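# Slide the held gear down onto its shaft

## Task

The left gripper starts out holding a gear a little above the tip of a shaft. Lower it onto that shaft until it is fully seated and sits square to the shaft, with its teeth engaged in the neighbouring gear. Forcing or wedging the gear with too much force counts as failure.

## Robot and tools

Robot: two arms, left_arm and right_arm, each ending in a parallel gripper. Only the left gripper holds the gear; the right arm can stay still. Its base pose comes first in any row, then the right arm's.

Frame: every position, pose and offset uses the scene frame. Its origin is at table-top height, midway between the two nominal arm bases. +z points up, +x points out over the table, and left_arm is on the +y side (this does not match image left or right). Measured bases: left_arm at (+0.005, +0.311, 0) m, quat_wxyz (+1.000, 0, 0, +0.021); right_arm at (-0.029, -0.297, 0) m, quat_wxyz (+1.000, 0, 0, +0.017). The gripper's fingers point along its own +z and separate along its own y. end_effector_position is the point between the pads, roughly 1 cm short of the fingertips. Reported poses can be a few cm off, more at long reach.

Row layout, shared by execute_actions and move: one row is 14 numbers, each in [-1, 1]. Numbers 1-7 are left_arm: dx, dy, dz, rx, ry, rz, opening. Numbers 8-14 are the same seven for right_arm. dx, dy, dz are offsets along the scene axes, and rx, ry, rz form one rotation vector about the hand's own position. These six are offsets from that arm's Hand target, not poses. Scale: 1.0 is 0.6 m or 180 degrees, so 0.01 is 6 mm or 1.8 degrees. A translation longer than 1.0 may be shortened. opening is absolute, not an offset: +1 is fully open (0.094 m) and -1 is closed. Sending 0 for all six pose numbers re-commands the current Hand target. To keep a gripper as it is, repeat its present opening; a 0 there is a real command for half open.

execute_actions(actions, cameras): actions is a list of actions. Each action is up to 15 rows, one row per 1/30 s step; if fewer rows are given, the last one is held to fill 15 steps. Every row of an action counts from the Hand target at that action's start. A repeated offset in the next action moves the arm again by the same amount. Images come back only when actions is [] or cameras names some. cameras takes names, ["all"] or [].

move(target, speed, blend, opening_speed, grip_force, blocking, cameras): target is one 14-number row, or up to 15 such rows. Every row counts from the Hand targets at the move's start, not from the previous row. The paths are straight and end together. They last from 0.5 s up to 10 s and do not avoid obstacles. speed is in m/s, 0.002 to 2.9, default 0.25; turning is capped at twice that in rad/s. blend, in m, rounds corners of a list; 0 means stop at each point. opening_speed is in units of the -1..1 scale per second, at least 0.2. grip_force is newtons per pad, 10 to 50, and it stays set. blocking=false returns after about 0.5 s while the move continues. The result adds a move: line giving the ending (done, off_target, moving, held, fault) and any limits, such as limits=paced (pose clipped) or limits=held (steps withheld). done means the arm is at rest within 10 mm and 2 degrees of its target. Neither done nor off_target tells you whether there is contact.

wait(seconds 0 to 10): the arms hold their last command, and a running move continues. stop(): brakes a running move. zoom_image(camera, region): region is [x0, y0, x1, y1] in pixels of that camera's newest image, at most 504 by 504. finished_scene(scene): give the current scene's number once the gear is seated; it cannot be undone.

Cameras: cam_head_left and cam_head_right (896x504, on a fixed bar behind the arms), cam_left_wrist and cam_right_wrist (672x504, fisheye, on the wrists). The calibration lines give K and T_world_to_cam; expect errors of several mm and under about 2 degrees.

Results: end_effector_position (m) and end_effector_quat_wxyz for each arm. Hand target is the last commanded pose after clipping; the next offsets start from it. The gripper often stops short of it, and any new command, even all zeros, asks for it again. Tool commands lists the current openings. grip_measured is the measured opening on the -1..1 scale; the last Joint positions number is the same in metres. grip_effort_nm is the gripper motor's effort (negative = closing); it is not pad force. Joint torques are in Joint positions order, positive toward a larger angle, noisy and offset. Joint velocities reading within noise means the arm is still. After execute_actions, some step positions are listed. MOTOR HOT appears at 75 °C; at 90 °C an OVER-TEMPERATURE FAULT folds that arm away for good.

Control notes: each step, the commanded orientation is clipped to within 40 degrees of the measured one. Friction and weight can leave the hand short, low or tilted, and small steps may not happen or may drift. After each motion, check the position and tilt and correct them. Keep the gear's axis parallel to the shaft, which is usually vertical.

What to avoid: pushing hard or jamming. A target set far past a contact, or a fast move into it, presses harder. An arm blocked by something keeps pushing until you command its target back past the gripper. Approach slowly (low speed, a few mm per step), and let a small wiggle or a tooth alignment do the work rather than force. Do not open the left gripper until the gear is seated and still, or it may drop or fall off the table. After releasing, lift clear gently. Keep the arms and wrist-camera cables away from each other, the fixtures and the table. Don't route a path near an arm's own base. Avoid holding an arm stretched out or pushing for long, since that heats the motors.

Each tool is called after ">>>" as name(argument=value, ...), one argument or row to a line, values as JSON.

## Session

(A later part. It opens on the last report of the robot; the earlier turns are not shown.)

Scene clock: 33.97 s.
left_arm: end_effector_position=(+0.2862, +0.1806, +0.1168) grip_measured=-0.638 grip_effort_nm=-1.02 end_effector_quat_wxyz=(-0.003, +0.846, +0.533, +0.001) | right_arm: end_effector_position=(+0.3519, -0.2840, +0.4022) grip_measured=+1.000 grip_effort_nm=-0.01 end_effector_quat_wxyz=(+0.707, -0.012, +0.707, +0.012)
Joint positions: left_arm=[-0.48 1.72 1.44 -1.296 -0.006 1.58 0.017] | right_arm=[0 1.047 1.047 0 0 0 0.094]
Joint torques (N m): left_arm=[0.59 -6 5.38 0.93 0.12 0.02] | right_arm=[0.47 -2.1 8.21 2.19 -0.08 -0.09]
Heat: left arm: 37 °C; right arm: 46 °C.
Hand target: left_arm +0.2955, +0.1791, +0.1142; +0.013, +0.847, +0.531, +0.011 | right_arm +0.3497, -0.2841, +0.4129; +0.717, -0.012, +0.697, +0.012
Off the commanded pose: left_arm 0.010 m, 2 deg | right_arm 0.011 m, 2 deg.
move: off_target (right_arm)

>>> move(
  target=[-0.008,0.004,0,0,0,0,-1,0,0,0,0,0,0,1],
  speed=0.02,
)

>>> move(
  target=[-0.006,0.002,-0.002,0,0,0,-1,0,0,0,0,0,0,1],
  speed=0.02,
)

Scene clock: 35.30 s.
left_arm: end_effector_position=(+0.2852, +0.1822, +0.1127) grip_measured=-0.638 grip_effort_nm=-1.02 end_effector_quat_wxyz=(-0.004, +0.845, +0.534, +0.000) | right_arm: end_effector_position=(+0.3519, -0.2840, +0.4022) grip_measured=+1.000 grip_effort_nm=-0.01 end_effector_quat_wxyz=(+0.707, -0.012, +0.707, +0.012)
Joint positions: left_arm=[-0.476 1.716 1.42 -1.281 -0.004 1.581 0.017] | right_arm=[0 1.047 1.047 0 0 0 0.094]
Joint torques (N m): left_arm=[0.23 -7.46 5.09 0.79 0.11 0.02] | right_arm=[0.44 -2.36 8.09 2.2 -0.05 -0.16]
Heat: left arm: 37 °C; right arm: 46 °C.
Hand target: left_arm +0.2907, +0.1814, +0.1142; +0.013, +0.847, +0.531, +0.011 | right_arm +0.3497, -0.2841, +0.4129; +0.717, -0.012, +0.697, +0.012
Off the commanded pose: left_arm 0.006 m, 2 deg | right_arm 0.011 m, 2 deg.
move: off_target (right_arm)

Scene clock: 36.03 s.
left_arm: end_effector_position=(+0.2846, +0.1825, +0.1126) grip_measured=-0.638 grip_effort_nm=-1.02 end_effector_quat_wxyz=(+0.003, +0.845, +0.534, +0.004) | right_arm: end_effector_position=(+0.3519, -0.2840, +0.4022) grip_measured=+1.000 grip_effort_nm=-0.01 end_effector_quat_wxyz=(+0.707, -0.012, +0.707, +0.012)
Joint positions: left_arm=[-0.476 1.699 1.401 -1.264 -0.004 1.581 0.017] | right_arm=[0 1.047 1.047 0 0 0 0.094]
Joint torques (N m): left_arm=[0.09 -7.05 4.96 0.7 0.11 0] | right_arm=[0.35 -2.04 8.06 2.21 -0.06 -0.17]
Heat: left arm: 37 °C; right arm: 46 °C.
Hand target: left_arm +0.2871, +0.1827, +0.1129; +0.013, +0.847, +0.531, +0.011 | right_arm +0.3497, -0.2841, +0.4129; +0.717, -0.012, +0.697, +0.012
Off the commanded pose: left_arm 0.003 m, 2 deg | right_arm 0.011 m, 2 deg.
move: off_target (right_arm)

>>> move(
  target=[0.001,0,-0.007,0,0,0,-1,0,0,0,0,0,0,1],
  speed=0.02,
  cameras=["cam_left_wrist","cam_head_right"],
)

>>> zoom_image(
  camera="cam_left_wrist",
  region=[320, 190, 460, 330],
)

>>> zoom_image(
  camera="cam_head_right",
  region=[340, 220, 450, 330],
)

Scene clock: 37.60 s.
left_arm: end_effector_position=(+0.2845, +0.1823, +0.1125) grip_measured=-0.638 grip_effort_nm=-1.02 end_effector_quat_wxyz=(+0.006, +0.845, +0.534, +0.005) | right_arm: end_effector_position=(+0.3519, -0.2840, +0.4022) grip_measured=+1.000 grip_effort_nm=-0.01 end_effector_quat_wxyz=(+0.707, -0.012, +0.707, +0.012)
Joint positions: left_arm=[-0.476 1.693 1.394 -1.256 -0.003 1.581 0.017] | right_arm=[0 1.047 1.047 0 0 0 0.094]
Joint torques (N m): left_arm=[0.17 -6.24 4.44 0.82 0.11 0.01] | right_arm=[0.43 -2.18 8.31 2.25 -0.07 -0.16]
Heat: left arm: 37 °C; right arm: 46 °C.
Hand target: left_arm +0.2877, +0.1826, +0.1089; +0.013, +0.847, +0.531, +0.011 | right_arm +0.3497, -0.2841, +0.4129; +0.717, -0.012, +0.697, +0.012
Off the commanded pose: left_arm 0.005 m, 1 deg | right_arm 0.011 m, 2 deg.
move: off_target (right_arm)
camera_calibration:
cam_left_wrist: T_world_to_cam=[[-0.920857, 0.386213, -0.0535036, 0.203379], [0.338702, 0.860344, 0.380906, -0.25132], [0.193142, 0.332639, -0.923064, 0.0965581], [0, 0, 0, 1]] pos_world=[0.253756, 0.105555, 0.19574]
Images, in order (width x height): cam_head_right 896x504, cam_left_wrist 672x504.

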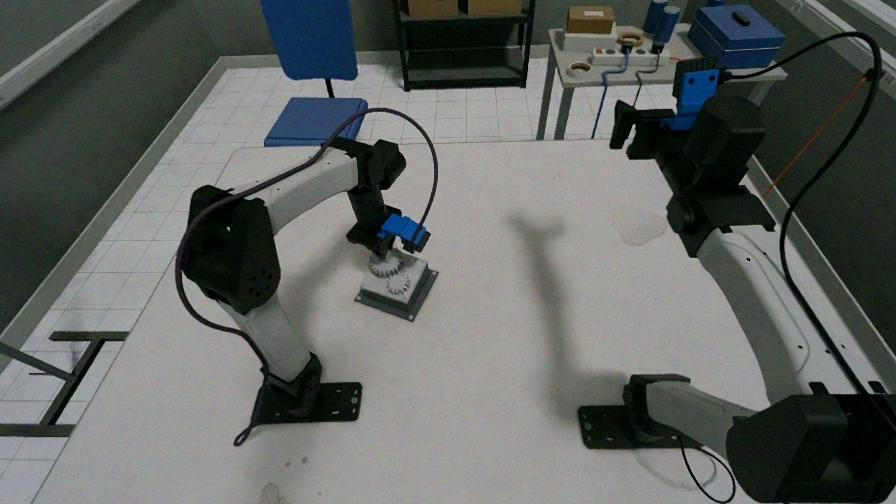

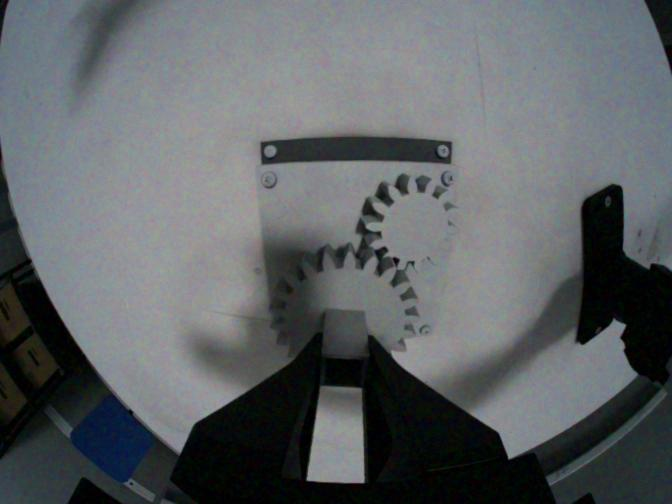

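Scaled by 3.600 from the camera's 672x504 image, which has a finer 960x720 frame.

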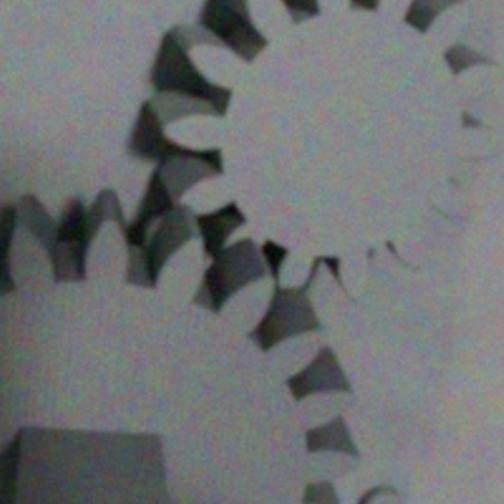

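Scaled by 4.582 from the camera's 896x504 image, which has a finer 1280x720 frame.

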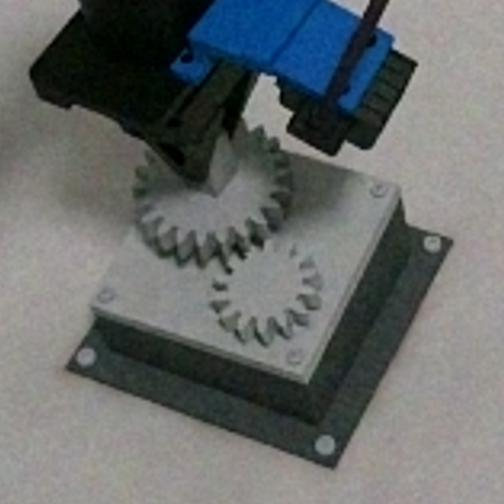

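>>> move(
  target=[0,0,0,0,0,0.022,-1,0,0,0,0,0,0,1],
  speed=0.06,
)

>>> move(
  target=[0,0,0,0,0,0.022,-1,0,0,0,0,0,0,1],
  speed=0.06,
)

Scene clock: 39.33 s.
left_arm: end_effector_position=(+0.2841, +0.1818, +0.1124) grip_measured=-0.638 grip_effort_nm=-1.02 end_effector_quat_wxyz=(+0.006, +0.836, +0.549, +0.004) | right_arm: end_effector_position=(+0.3519, -0.2840, +0.4022) grip_measured=+1.000 grip_effort_nm=-0.01 end_effector_quat_wxyz=(+0.707, -0.012, +0.707, +0.012)
Joint positions: left_arm=[-0.476 1.693 1.393 -1.256 0.001 1.546 0.017] | right_arm=[0 1.047 1.047 0 0 0 0.094]
Joint torques (N m): left_arm=[0.09 -6.22 4.45 0.82 0.06 -0.33] | right_arm=[0.42 -2 8.17 2.18 -0.06 -0.15]
Heat: left arm: 37 °C; right arm: 46 °C.
Hand target: left_arm +0.2877, +0.1826, +0.1088; +0.012, +0.828, +0.560, +0.011 | right_arm +0.3497, -0.2841, +0.4129; +0.717, -0.012, +0.697, +0.012
Off the commanded pose: left_arm 0.005 m, 2 deg | right_arm 0.011 m, 2 deg.
move: off_target (right_arm)

Scene clock: 40.47 s.
left_arm: end_effector_position=(+0.2846, +0.1822, +0.1117) grip_measured=-0.637 grip_effort_nm=-1.02 end_effector_quat_wxyz=(+0.007, +0.814, +0.581, +0.005) | right_arm: end_effector_position=(+0.3519, -0.2840, +0.4022) grip_measured=+1.000 grip_effort_nm=-0.01 end_effector_quat_wxyz=(+0.707, -0.012, +0.707, +0.012)
Joint positions: left_arm=[-0.475 1.693 1.39 -1.251 -0.001 1.469 0.017] | right_arm=[0 1.047 1.047 0 0 0 0.094]
Joint torques (N m): left_arm=[-0.12 -6.16 4.85 0.77 0.06 -0.26] | right_arm=[0.29 -2.19 7.98 2.22 -0.05 -0.16]
Heat: left arm: 37 °C; right arm: 46 °C.
Hand target: left_arm +0.2878, +0.1827, +0.1089; +0.012, +0.809, +0.588, +0.012 | right_arm +0.3497, -0.2841, +0.4129; +0.717, -0.012, +0.697, +0.012
Off the commanded pose: left_arm 0.004 m, 1 deg | right_arm 0.011 m, 2 deg.
move: off_target (right_arm)

>>> move(
  target=[-0.002,0,-0.006,0,0,0,-1,0,0,0,0,0,0,1],
  speed=0.02,
)

>>> move(
  target=[-0.001,0,-0.004,0,0,0.012,-1,0,0,0,0,0,0,1],
  speed=0.03,
)

Scene clock: 41.70 s.
left_arm: end_effector_position=(+0.2840, +0.1825, +0.1115) grip_measured=-0.637 grip_effort_nm=-1.02 end_effector_quat_wxyz=(+0.009, +0.813, +0.582, +0.006) | right_arm: end_effector_position=(+0.3519, -0.2840, +0.4022) grip_measured=+1.000 grip_effort_nm=-0.01 end_effector_quat_wxyz=(+0.707, -0.012, +0.707, +0.012)
Joint positions: left_arm=[-0.475 1.686 1.381 -1.244 -0.001 1.466 0.017] | right_arm=[0 1.047 1.047 0 0 0 0.094]
Joint torques (N m): left_arm=[-0.28 -5.74 4.01 0.88 0.05 -0.26] | right_arm=[0.29 -1.96 8.1 2.23 -0.04 -0.12]
Heat: left arm: 37 °C; right arm: 47 °C.
Hand target: left_arm +0.2865, +0.1827, +0.1051; +0.012, +0.809, +0.588, +0.012 | right_arm +0.3497, -0.2841, +0.4129; +0.717, -0.012, +0.697, +0.012
Off the commanded pose: left_arm 0.007 m, 1 deg | right_arm 0.011 m, 2 deg.
move: off_target (right_arm)

Scene clock: 42.73 s.
left_arm: end_effector_position=(+0.2835, +0.1827, +0.1115) grip_measured=-0.637 grip_effort_nm=-1.03 end_effector_quat_wxyz=(+0.011, +0.802, +0.598, +0.007) | right_arm: end_effector_position=(+0.3519, -0.2840, +0.4022) grip_measured=+1.000 grip_effort_nm=-0.01 end_effector_quat_wxyz=(+0.707, -0.012, +0.707, +0.012)
Joint positions: left_arm=[-0.475 1.679 1.373 -1.239 -0.001 1.428 0.017] | right_arm=[0 1.047 1.047 0 0 0 0.094]
Joint torques (N m): left_arm=[-0.42 -5.22 3.71 0.93 0.04 -0.25] | right_arm=[0.49 -2.14 8.28 2.23 -0.06 -0.14]
Heat: left arm: 37 °C; right arm: 47 °C.
Hand target: left_arm +0.2859, +0.1827, +0.1028; +0.012, +0.797, +0.603, +0.012 | right_arm +0.3497, -0.2841, +0.4129; +0.717, -0.012, +0.697, +0.012
Off the commanded pose: left_arm 0.009 m, 1 deg | right_arm 0.011 m, 2 deg.
move: off_target (right_arm)

>>> wait(
  seconds=0,
  cameras=["cam_left_wrist","cam_head_right"],
)

>>> zoom_image(
  camera="cam_left_wrist",
  region=[320, 190, 460, 330],
)

>>> zoom_image(
  camera="cam_head_right",
  region=[350, 230, 430, 310],
)

Scene clock: 43.53 s.
left_arm: end_effector_position=(+0.2835, +0.1827, +0.1115) grip_measured=-0.637 grip_effort_nm=-1.03 end_effector_quat_wxyz=(+0.011, +0.802, +0.598, +0.007) | right_arm: end_effector_position=(+0.3519, -0.2840, +0.4022) grip_measured=+1.000 grip_effort_nm=-0.01 end_effector_quat_wxyz=(+0.707, -0.012, +0.707, +0.012)
Joint positions: left_arm=[-0.475 1.679 1.373 -1.239 -0.001 1.428 0.017] | right_arm=[0 1.047 1.047 0 0 0 0.094]
Joint torques (N m): left_arm=[-0.44 -5.2 3.71 0.93 0.04 -0.27] | right_arm=[0.28 -1.96 8.18 2.25 -0.09 -0.14]
Heat: left arm: 37 °C; right arm: 47 °C.
Hand target: left_arm +0.2859, +0.1827, +0.1028; +0.012, +0.797, +0.603, +0.012 | right_arm +0.3497, -0.2841, +0.4129; +0.717, -0.012, +0.697, +0.012
Tool commands: left_gripper/opening=-1.0 right_gripper/opening=+1.0
Off the commanded pose: left_arm 0.009 m, 1 deg | right_arm 0.011 m, 2 deg.
camera_calibration:
cam_left_wrist: T_world_to_cam=[[-0.968603, 0.240147, -0.0643259, 0.243697], [0.199513, 0.905215, 0.375208, -0.219063], [0.148334, 0.350594, -0.924706, 0.105229], [0, 0, 0, 1]] pos_world=[0.264143, 0.102883, 0.195176]
Images, in order (width x height): cam_head_right 896x504, cam_left_wrist 672x504.

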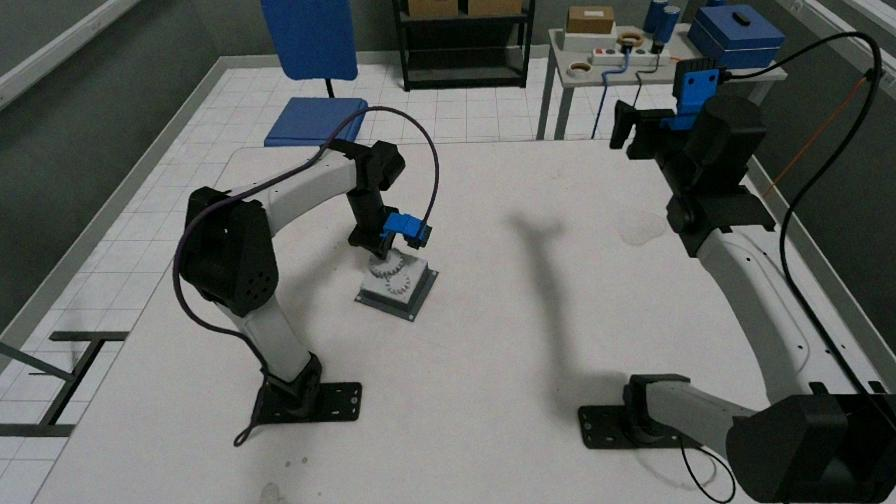

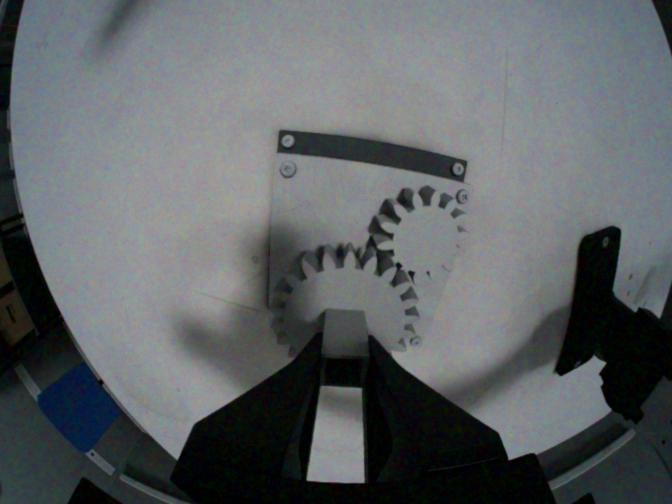

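Scaled by 3.600 from the camera's 672x504 image, which has a finer 960x720 frame.

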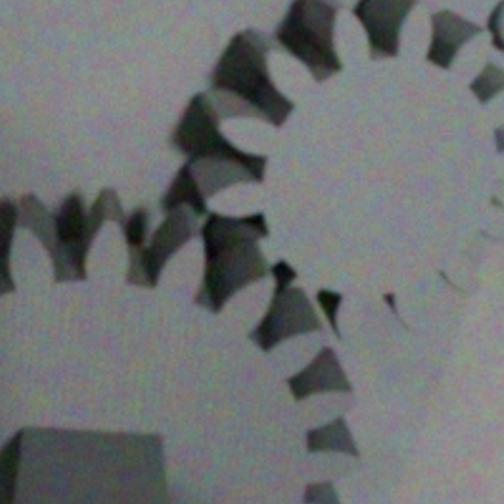

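Scaled by 6.300 from the camera's 896x504 image, which has a finer 1280x720 frame.

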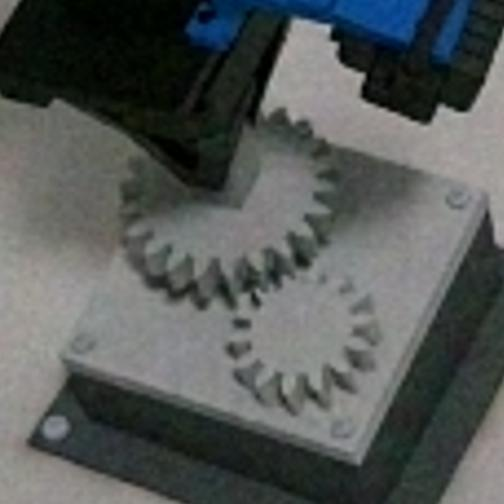

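>>> move(
  target=[0.003,0,0.001,0,0,0.022,-1,0,0,0,0,0,0,1],
  speed=0.06,
)

>>> move(
  target=[0,0,0,0,0,0.022,-1,0,0,0,0,0,0,1],
  speed=0.06,
)

Scene clock: 45.33 s.
left_arm: end_effector_position=(+0.2834, +0.1823, +0.1115) grip_measured=-0.637 grip_effort_nm=-1.02 end_effector_quat_wxyz=(+0.012, +0.783, +0.622, +0.006) | right_arm: end_effector_position=(+0.3519, -0.2840, +0.4022) grip_measured=+1.000 grip_effort_nm=-0.01 end_effector_quat_wxyz=(+0.707, -0.012, +0.707, +0.012)
Joint positions: left_arm=[-0.475 1.679 1.373 -1.238 0.001 1.367 0.017] | right_arm=[0 1.047 1.047 0 0 0 0.094]
Joint torques (N m): left_arm=[-0.31 -4.67 4.66 0.89 -0.01 -0.33] | right_arm=[0.31 -2.02 8.02 2.21 -0.04 -0.13]
Heat: left arm: 37 °C; right arm: 47 °C.
Hand target: left_arm +0.2877, +0.1827, +0.1034; +0.011, +0.776, +0.630, +0.012 | right_arm +0.3497, -0.2841, +0.4129; +0.717, -0.012, +0.697, +0.012
Off the commanded pose: left_arm 0.009 m, 2 deg | right_arm 0.011 m, 2 deg.
move: off_target (right_arm)

Scene clock: 46.50 s.
left_arm: end_effector_position=(+0.2851, +0.1826, +0.1049) grip_measured=-0.637 grip_effort_nm=-1.02 end_effector_quat_wxyz=(+0.009, +0.758, +0.652, +0.007) | right_arm: end_effector_position=(+0.3519, -0.2840, +0.4022) grip_measured=+1.000 grip_effort_nm=-0.01 end_effector_quat_wxyz=(+0.707, -0.012, +0.707, +0.012)
Joint positions: left_arm=[-0.475 1.69 1.36 -1.218 -0.004 1.289 0.017] | right_arm=[0 1.047 1.047 0 0 0 0.094]
Joint torques (N m): left_arm=[-0.44 -5.61 6.09 0.64 0.02 -0.27] | right_arm=[0.4 -1.99 8.25 2.21 -0.06 -0.15]
Heat: left arm: 37 °C; right arm: 47 °C.
Hand target: left_arm +0.2877, +0.1827, +0.1034; +0.011, +0.754, +0.657, +0.013 | right_arm +0.3497, -0.2841, +0.4129; +0.717, -0.012, +0.697, +0.012
Off the commanded pose: left_arm 0.003 m, 1 deg | right_arm 0.011 m, 2 deg.
move: off_target (right_arm)

Meshed; z dropped to .105. Continue down.

>>> move(
  target=[0,0,-0.009,0,0,0,-1,0,0,0,0,0,0,1],
  speed=0.025,
)

>>> move(
  target=[0,0,-0.006,0,0,0,-1,0,0,0,0,0,0,1],
  speed=0.025,
  cameras=["cam_left_wrist","cam_head_right"],
)

>>> zoom_image(
  camera="cam_head_right",
  region=[350, 230, 430, 310],
)

Scene clock: 47.93 s.
left_arm: end_effector_position=(+0.2850, +0.1826, +0.1040) grip_measured=-0.637 grip_effort_nm=-1.03 end_effector_quat_wxyz=(+0.009, +0.758, +0.652, +0.007) | right_arm: end_effector_position=(+0.3519, -0.2840, +0.4022) grip_measured=+1.000 grip_effort_nm=-0.01 end_effector_quat_wxyz=(+0.707, -0.012, +0.707, +0.012)
Joint positions: left_arm=[-0.475 1.69 1.356 -1.214 -0.004 1.288 0.017] | right_arm=[0 1.047 1.047 0 0 0 0.094]
Joint torques (N m): left_arm=[-0.38 -5.39 4.6 0.85 0.06 -0.25] | right_arm=[0.31 -2.06 8.14 2.21 -0.02 -0.15]
Heat: left arm: 37 °C; right arm: 47 °C.
Hand target: left_arm +0.2877, +0.1827, +0.0979; +0.011, +0.754, +0.657, +0.013 | right_arm +0.3497, -0.2841, +0.4129; +0.717, -0.012, +0.697, +0.012
Off the commanded pose: left_arm 0.007 m, 1 deg | right_arm 0.011 m, 2 deg.
move: off_target (right_arm)

Scene clock: 48.63 s.
left_arm: end_effector_position=(+0.2849, +0.1827, +0.1034) grip_measured=-0.637 grip_effort_nm=-1.02 end_effector_quat_wxyz=(+0.010, +0.758, +0.652, +0.007) | right_arm: end_effector_position=(+0.3519, -0.2840, +0.4022) grip_measured=+1.000 grip_effort_nm=-0.01 end_effector_quat_wxyz=(+0.707, -0.012, +0.707, +0.012)
Joint positions: left_arm=[-0.475 1.689 1.352 -1.21 -0.004 1.288 0.017] | right_arm=[0 1.047 1.047 0 0 0 0.094]
Joint torques (N m): left_arm=[-0.44 -5.04 3.81 0.99 0.02 -0.25] | right_arm=[0.35 -2.37 8.1 2.22 -0.02 -0.16]
Heat: left arm: 37 °C; right arm: 47 °C.
Hand target: left_arm +0.2877, +0.1828, +0.0944; +0.011, +0.754, +0.657, +0.013 | right_arm +0.3497, -0.2841, +0.4129; +0.717, -0.012, +0.697, +0.012
Off the commanded pose: left_arm 0.010 m, 1 deg | right_arm 0.011 m, 2 deg.
move: off_target (right_arm)
camera_calibration:
cam_left_wrist: T_world_to_cam=[[-0.992767, 0.102623, -0.0623027, 0.27639], [0.0719721, 0.924104, 0.375303, -0.183366], [0.0960887, 0.368105, -0.924806, 0.109251], [0, 0, 0, 1]] pos_world=[0.277091, 0.100869, 0.187074]
Images, in order (width x height): cam_head_right 896x504, cam_left_wrist 672x504.

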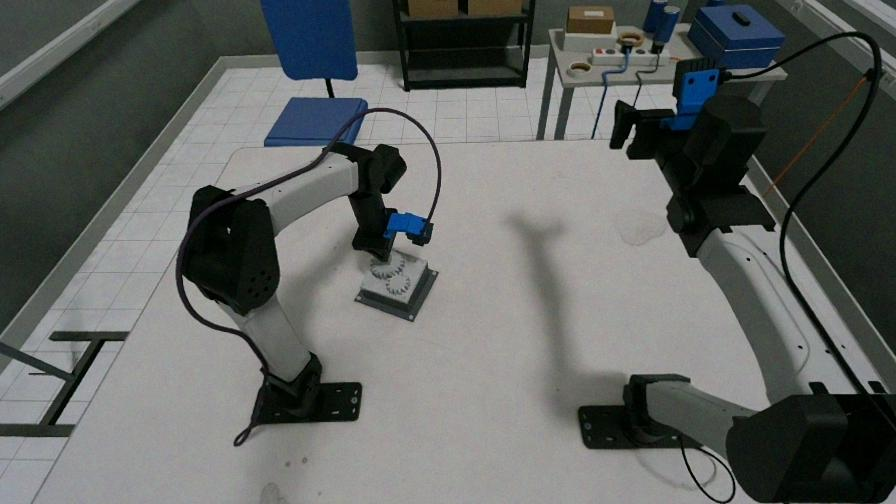

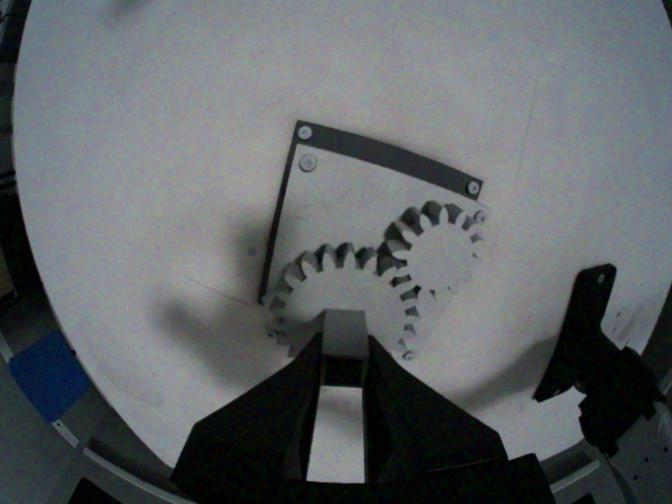

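Scaled by 6.300 from the camera's 896x504 image, which has a finer 1280x720 frame.

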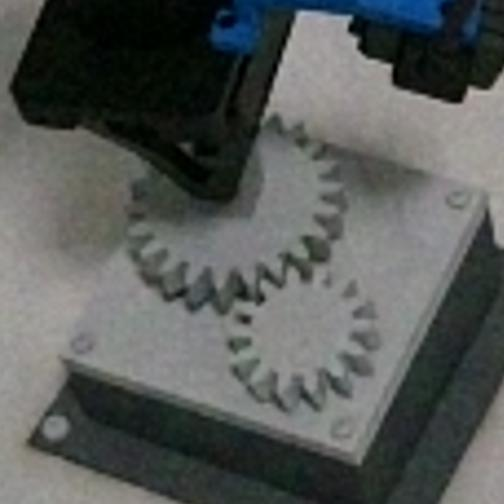

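>>> move(
  target=[0,0,-0.003,0.002,0.0085,0,-1,0,0,0,0,0,0,1],
  speed=0.02,
)

>>> move(
  target=[0,0,-0.006,0,0,0,-1,0,0,0,0,0,0,1],
  speed=0.02,
)

Scene clock: 50.40 s.
left_arm: end_effector_position=(+0.2848, +0.1825, +0.1034) grip_measured=-0.637 grip_effort_nm=-1.02 end_effector_quat_wxyz=(+0.010, +0.758, +0.652, +0.006) | right_arm: end_effector_position=(+0.3519, -0.2840, +0.4022) grip_measured=+1.000 grip_effort_nm=-0.01 end_effector_quat_wxyz=(+0.707, -0.012, +0.707, +0.012)
Joint positions: left_arm=[-0.475 1.689 1.352 -1.21 -0.003 1.288 0.017] | right_arm=[0 1.047 1.047 0 0 0 0.094]
Joint torques (N m): left_arm=[-0.16 -2.95 5.86 0.69 0.06 -0.23] | right_arm=[0.24 -2.07 7.99 2.21 -0.04 -0.13]
Heat: left arm: 37 °C; right arm: 47 °C.
Hand target: left_arm +0.2877, +0.1827, +0.0926; +0.000, +0.754, +0.657, +0.005 | right_arm +0.3497, -0.2841, +0.4129; +0.717, -0.012, +0.697, +0.012
Off the commanded pose: left_arm 0.011 m, 1 deg | right_arm 0.011 m, 2 deg.
move: off_target (left_arm, right_arm)

Scene clock: 51.10 s.
left_arm: end_effector_position=(+0.2848, +0.1825, +0.1034) grip_measured=-0.637 grip_effort_nm=-1.02 end_effector_quat_wxyz=(+0.010, +0.758, +0.652, +0.006) | right_arm: end_effector_position=(+0.3519, -0.2840, +0.4022) grip_measured=+1.000 grip_effort_nm=-0.01 end_effector_quat_wxyz=(+0.707, -0.012, +0.707, +0.012)
Joint positions: left_arm=[-0.475 1.689 1.352 -1.21 -0.003 1.288 0.017] | right_arm=[0 1.047 1.047 0 0 0 0.094]
Joint torques (N m): left_arm=[-0.16 -2.85 4.66 0.85 0.06 -0.22] | right_arm=[0.36 -2.26 8.01 2.16 -0.06 -0.18]
Heat: left arm: 37 °C; right arm: 47 °C.
Hand target: left_arm +0.2877, +0.1827, +0.0890; +0.000, +0.754, +0.657, +0.005 | right_arm +0.3497, -0.2841, +0.4129; +0.717, -0.012, +0.697, +0.012
Off the commanded pose: left_arm 0.015 m, 1 deg | right_arm 0.011 m, 2 deg.
move: off_target (left_arm, right_arm)

>>> wait(
  seconds=0,
  cameras=["cam_left_wrist","cam_head_right"],
)

>>> zoom_image(
  camera="cam_left_wrist",
  region=[260, 190, 480, 370],
)

>>> zoom_image(
  camera="cam_head_right",
  region=[360, 245, 410, 295],
)

Scene clock: 51.80 s.
left_arm: end_effector_position=(+0.2848, +0.1825, +0.1034) grip_measured=-0.637 grip_effort_nm=-1.02 end_effector_quat_wxyz=(+0.010, +0.758, +0.652, +0.006) | right_arm: end_effector_position=(+0.3519, -0.2840, +0.4022) grip_measured=+1.000 grip_effort_nm=-0.01 end_effector_quat_wxyz=(+0.707, -0.012, +0.707, +0.012)
Joint positions: left_arm=[-0.475 1.689 1.352 -1.21 -0.003 1.288 0.017] | right_arm=[0 1.047 1.047 0 0 0 0.094]
Joint torques (N m): left_arm=[-0.14 -2.85 4.66 0.84 0.06 -0.22] | right_arm=[0.17 -2.22 8.14 2.18 -0.1 -0.14]
Heat: left arm: 37 °C; right arm: 47 °C.
Hand target: left_arm +0.2877, +0.1827, +0.0890; +0.000, +0.754, +0.657, +0.005 | right_arm +0.3497, -0.2841, +0.4129; +0.717, -0.012, +0.697, +0.012
Tool commands: left_gripper/opening=-1.0 right_gripper/opening=+1.0
Off the commanded pose: left_arm 0.015 m, 1 deg | right_arm 0.011 m, 2 deg.
camera_calibration:
cam_left_wrist: T_world_to_cam=[[-0.992791, 0.102598, -0.0619712, 0.276255], [0.0721765, 0.924499, 0.374289, -0.183214], [0.0956935, 0.367118, -0.925239, 0.109682], [0, 0, 0, 1]] pos_world=[0.276991, 0.100771, 0.187177]
Images, in order (width x height): cam_head_right 896x504, cam_left_wrist 672x504.

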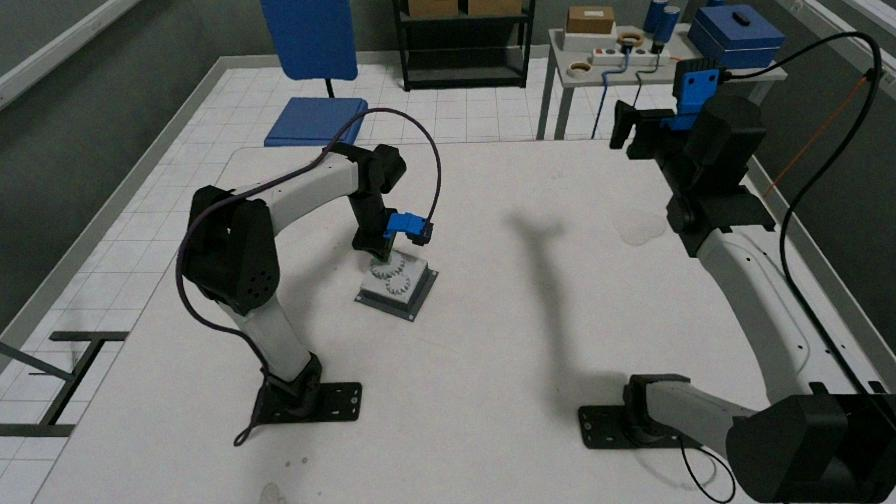

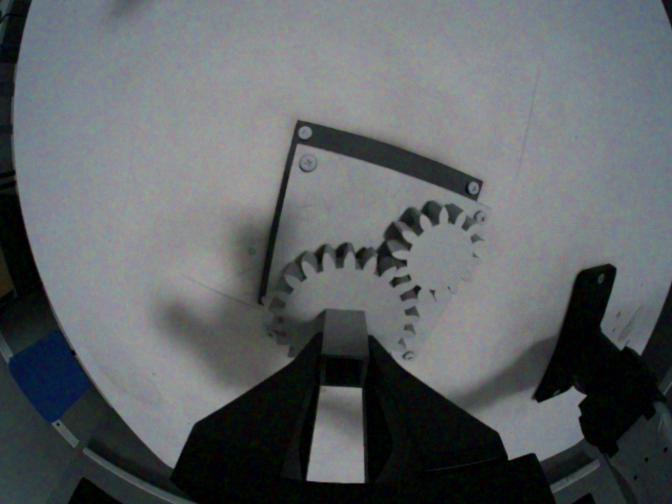

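Scaled by 2.291 from the camera's 672x504 image, which has a finer 960x720 frame.

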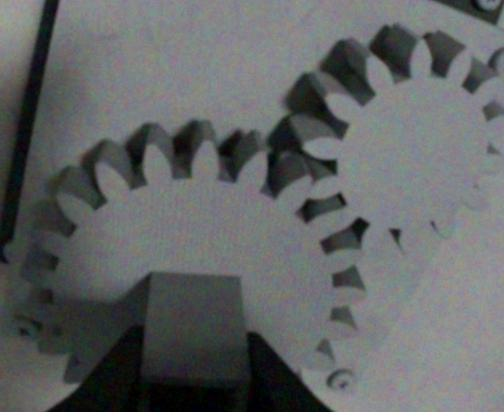

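Scaled by 10.080 from the camera's 896x504 image, which has a finer 1280x720 frame.

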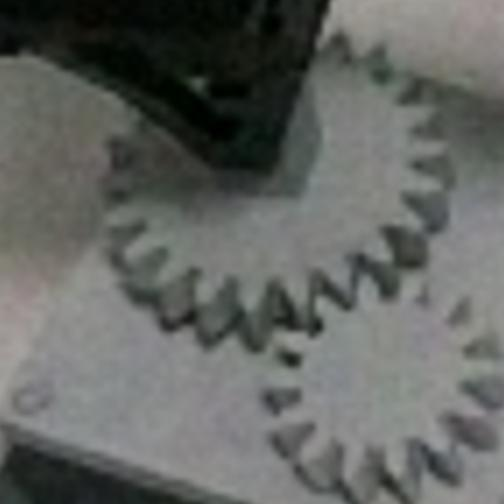

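>>> move(
  target=[
    [-0.003,0,-0.002,0,0.004,0.008,-1,0,0,0,0,0,0,1],
    [-0.003,0,-0.004,0,0.004,-0.012,-1,0,0,0,0,0,0,1],
  ],
  speed=0.04,
  blend=0.001,
)

>>> move(
  target=[-0.001,0,-0.004,0,0.004,0.006,-1,0,0,0,0,0,0,1],
  speed=0.04,
)

Scene clock: 54.47 s.
left_arm: end_effector_position=(+0.2847, +0.1822, +0.1030) grip_measured=-0.637 grip_effort_nm=-1.02 end_effector_quat_wxyz=(+0.010, +0.759, +0.651, +0.005) | right_arm: end_effector_position=(+0.3519, -0.2840, +0.4022) grip_measured=+1.000 grip_effort_nm=-0.01 end_effector_quat_wxyz=(+0.707, -0.012, +0.707, +0.012)
Joint positions: left_arm=[-0.475 1.69 1.352 -1.21 -0.001 1.292 0.017] | right_arm=[0 1.047 1.047 0 0 0 0.094]
Joint torques (N m): left_arm=[-0.08 -2.51 4.37 0.81 0.1 0.1] | right_arm=[0.31 -2.21 8.03 2.21 -0.07 -0.17]
Heat: left arm: 37 °C; right arm: 47 °C.
Hand target: left_arm +0.2859, +0.1827, +0.0865; -0.004, +0.766, +0.643, +0.000 | right_arm +0.3497, -0.2841, +0.4129; +0.717, -0.012, +0.697, +0.012
Off the commanded pose: left_arm 0.016 m, 2 deg | right_arm 0.011 m, 2 deg.
move: off_target (left_arm, right_arm)

Scene clock: 55.17 s.
left_arm: end_effector_position=(+0.2845, +0.1818, +0.1028) grip_measured=-0.637 grip_effort_nm=-1.02 end_effector_quat_wxyz=(+0.010, +0.759, +0.651, +0.004) | right_arm: end_effector_position=(+0.3519, -0.2840, +0.4022) grip_measured=+1.000 grip_effort_nm=-0.01 end_effector_quat_wxyz=(+0.707, -0.012, +0.707, +0.012)
Joint positions: left_arm=[-0.475 1.691 1.352 -1.21 0.001 1.292 0.017] | right_arm=[0 1.047 1.047 0 0 0 0.094]
Joint torques (N m): left_arm=[0.13 -1.78 4.48 0.76 0.13 -0.05] | right_arm=[0.31 -2.1 8.01 2.2 -0.08 -0.14]
Heat: left arm: 37 °C; right arm: 48 °C.
Hand target: left_arm +0.2853, +0.1828, +0.0842; -0.008, +0.760, +0.650, -0.005 | right_arm +0.3497, -0.2841, +0.4129; +0.717, -0.012, +0.697, +0.012
Off the commanded pose: left_arm 0.019 m, 2 deg | right_arm 0.011 m, 2 deg.
move: off_target (left_arm, right_arm)

>>> move(
  target=[
    [0,0,0.015,0,-0.006,0,-1,0,0,0,0,0,0,1],
    [0,0,0.015,0,-0.006,0,-0.35,0,0,0,0,0,0,1],
  ],
  speed=0.05,
  opening_speed=0.6,
  cameras=["cam_left_wrist","cam_head_right"],
)

>>> zoom_image(
  camera="cam_left_wrist",
  region=[260, 190, 480, 370],
)

>>> zoom_image(
  camera="cam_head_right",
  region=[360, 245, 410, 295],
)

Scene clock: 58.03 s.
left_arm: end_effector_position=(+0.2824, +0.1835, +0.0928) grip_measured=-0.353 grip_effort_nm=0.15 end_effector_quat_wxyz=(-0.007, +0.759, +0.651, -0.002) | right_arm: end_effector_position=(+0.3519, -0.2840, +0.4022) grip_measured=+1.000 grip_effort_nm=-0.01 end_effector_quat_wxyz=(+0.707, -0.012, +0.707, +0.012)
Joint positions: left_arm=[-0.475 1.719 1.345 -1.211 -0.003 1.292 0.03] | right_arm=[0 1.047 1.047 0 0 0 0.094]
Joint torques (N m): left_arm=[-0.31 -6 6.42 0.51 0.09 -0.09] | right_arm=[0.38 -2.15 8.09 2.23 -0.08 -0.14]
Heat: left arm: 37 °C; right arm: 48 °C.
Hand target: left_arm +0.2852, +0.1828, +0.0932; -0.002, +0.760, +0.650, +0.002 | right_arm +0.3497, -0.2841, +0.4129; +0.717, -0.012, +0.697, +0.012
Off the commanded pose: left_arm 0.003 m, 1 deg | right_arm 0.011 m, 2 deg.
move: off_target (right_arm)
camera_calibration:
cam_left_wrist: T_world_to_cam=[[-0.993923, 0.107103, -0.0254201, 0.269164], [0.0890647, 0.918161, 0.386068, -0.184738], [0.0646886, 0.381458, -0.92212, 0.105539], [0, 0, 0, 1]] pos_world=[0.277155, 0.100532, 0.175484]
Images, in order (width x height): cam_head_right 896x504, cam_left_wrist 672x504.

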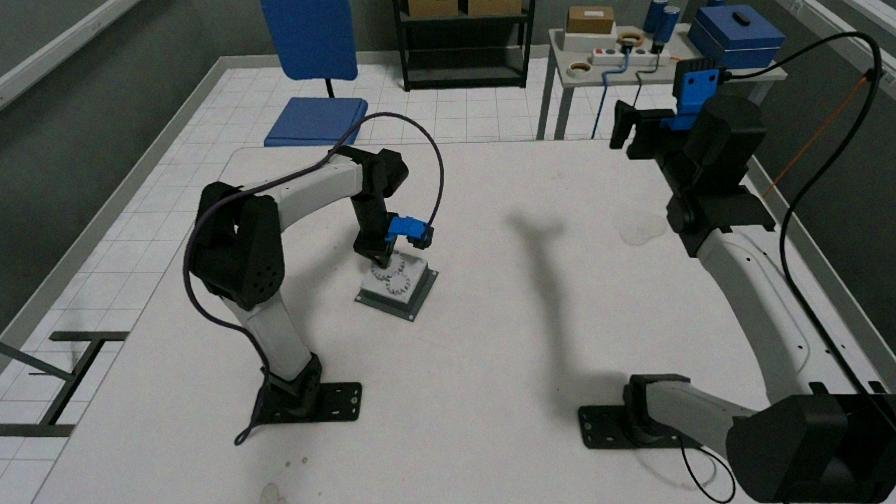

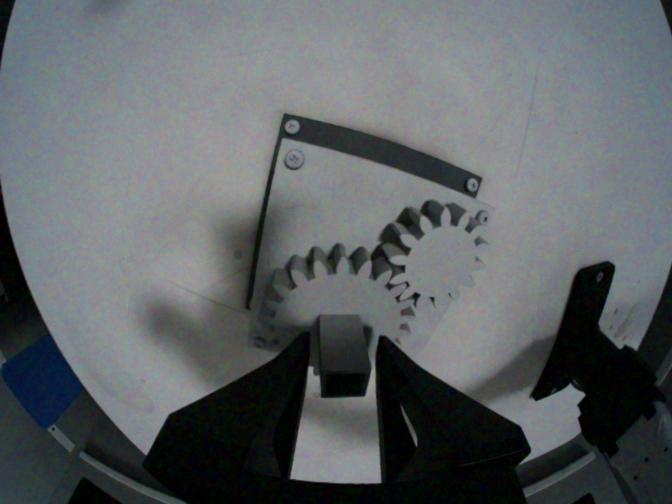

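Scaled by 2.291 from the camera's 672x504 image, which has a finer 960x720 frame.

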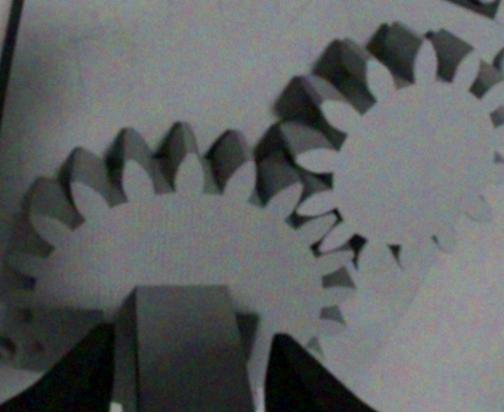

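Scaled by 10.080 from the camera's 896x504 image, which has a finer 1280x720 frame.

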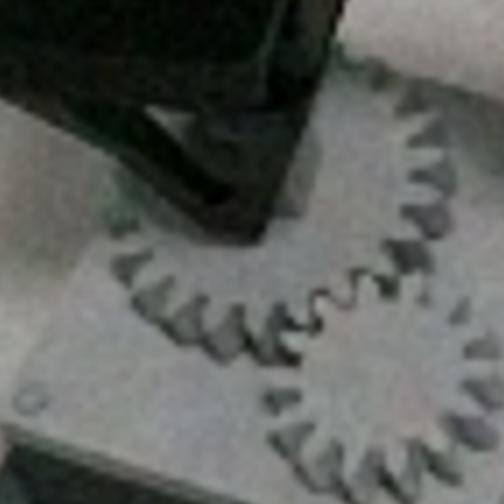

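>>> move(
  target=[
    [0,0,0.004,0,0,0,-0.1,0,0,0,0,0,0,1],
    [0,0,0.1,0,0,0,-0.1,0,0,0,0,0,0,1],
  ],
  speed=0.08,
  opening_speed=1,
  cameras=["cam_left_wrist","cam_head_right"],
)

>>> zoom_image(
  camera="cam_head_right",
  region=[350, 235, 430, 315],
)

>>> zoom_image(
  camera="cam_left_wrist",
  region=[250, 190, 480, 370],
)

Scene clock: 60.90 s.
left_arm: end_effector_position=(+0.2820, +0.1838, +0.1441) grip_measured=-0.103 grip_effort_nm=0.15 end_effector_quat_wxyz=(-0.011, +0.759, +0.651, -0.003) | right_arm: end_effector_position=(+0.3519, -0.2840, +0.4022) grip_measured=+1.000 grip_effort_nm=-0.01 end_effector_quat_wxyz=(+0.707, -0.012, +0.707, +0.012)
Joint positions: left_arm=[-0.475 1.719 1.548 -1.423 -0.003 1.292 0.042] | right_arm=[0 1.047 1.047 0 0 0 0.094]
Joint torques (N m): left_arm=[-0.31 -6.37 9.28 0.22 0.09 -0.09] | right_arm=[0.53 -2.3 8.08 2.2 -0.05 -0.15]
Heat: left arm: 37 °C; right arm: 48 °C.
Hand target: left_arm +0.2853, +0.1827, +0.1532; -0.002, +0.760, +0.650, +0.002 | right_arm +0.3497, -0.2841, +0.4129; +0.717, -0.012, +0.697, +0.012
Off the commanded pose: left_arm 0.010 m, 1 deg | right_arm 0.011 m, 2 deg.
move: off_target (right_arm)
camera_calibration:
cam_left_wrist: T_world_to_cam=[[-0.994097, 0.107129, -0.0171812, 0.268869], [0.0920561, 0.916616, 0.389026, -0.205722], [0.0574247, 0.385148, -0.921067, 0.154071], [0, 0, 0, 1]] pos_world=[0.277372, 0.100424, 0.226561]
Images, in order (width x height): cam_head_right 896x504, cam_left_wrist 672x504.

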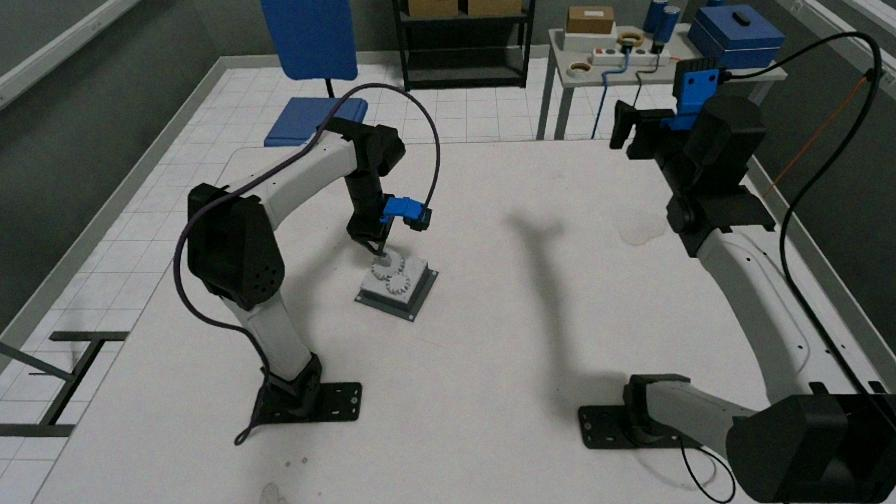

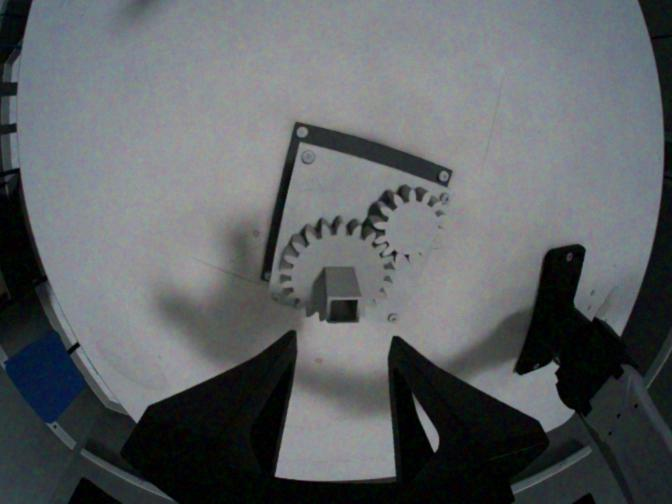

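Scaled by 6.300 from the camera's 896x504 image, which has a finer 1280x720 frame.

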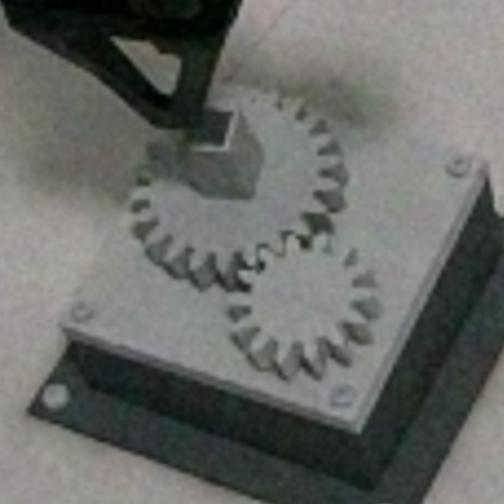

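Scaled by 2.191 from the camera's 672x504 image, which has a finer 960x720 frame.

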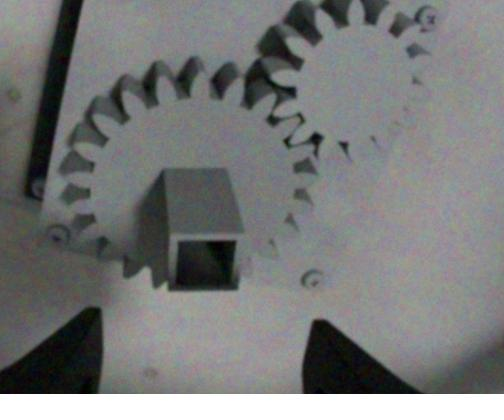

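>>> finished_scene(
  scene=2,
)

The scene is finished: the task was done.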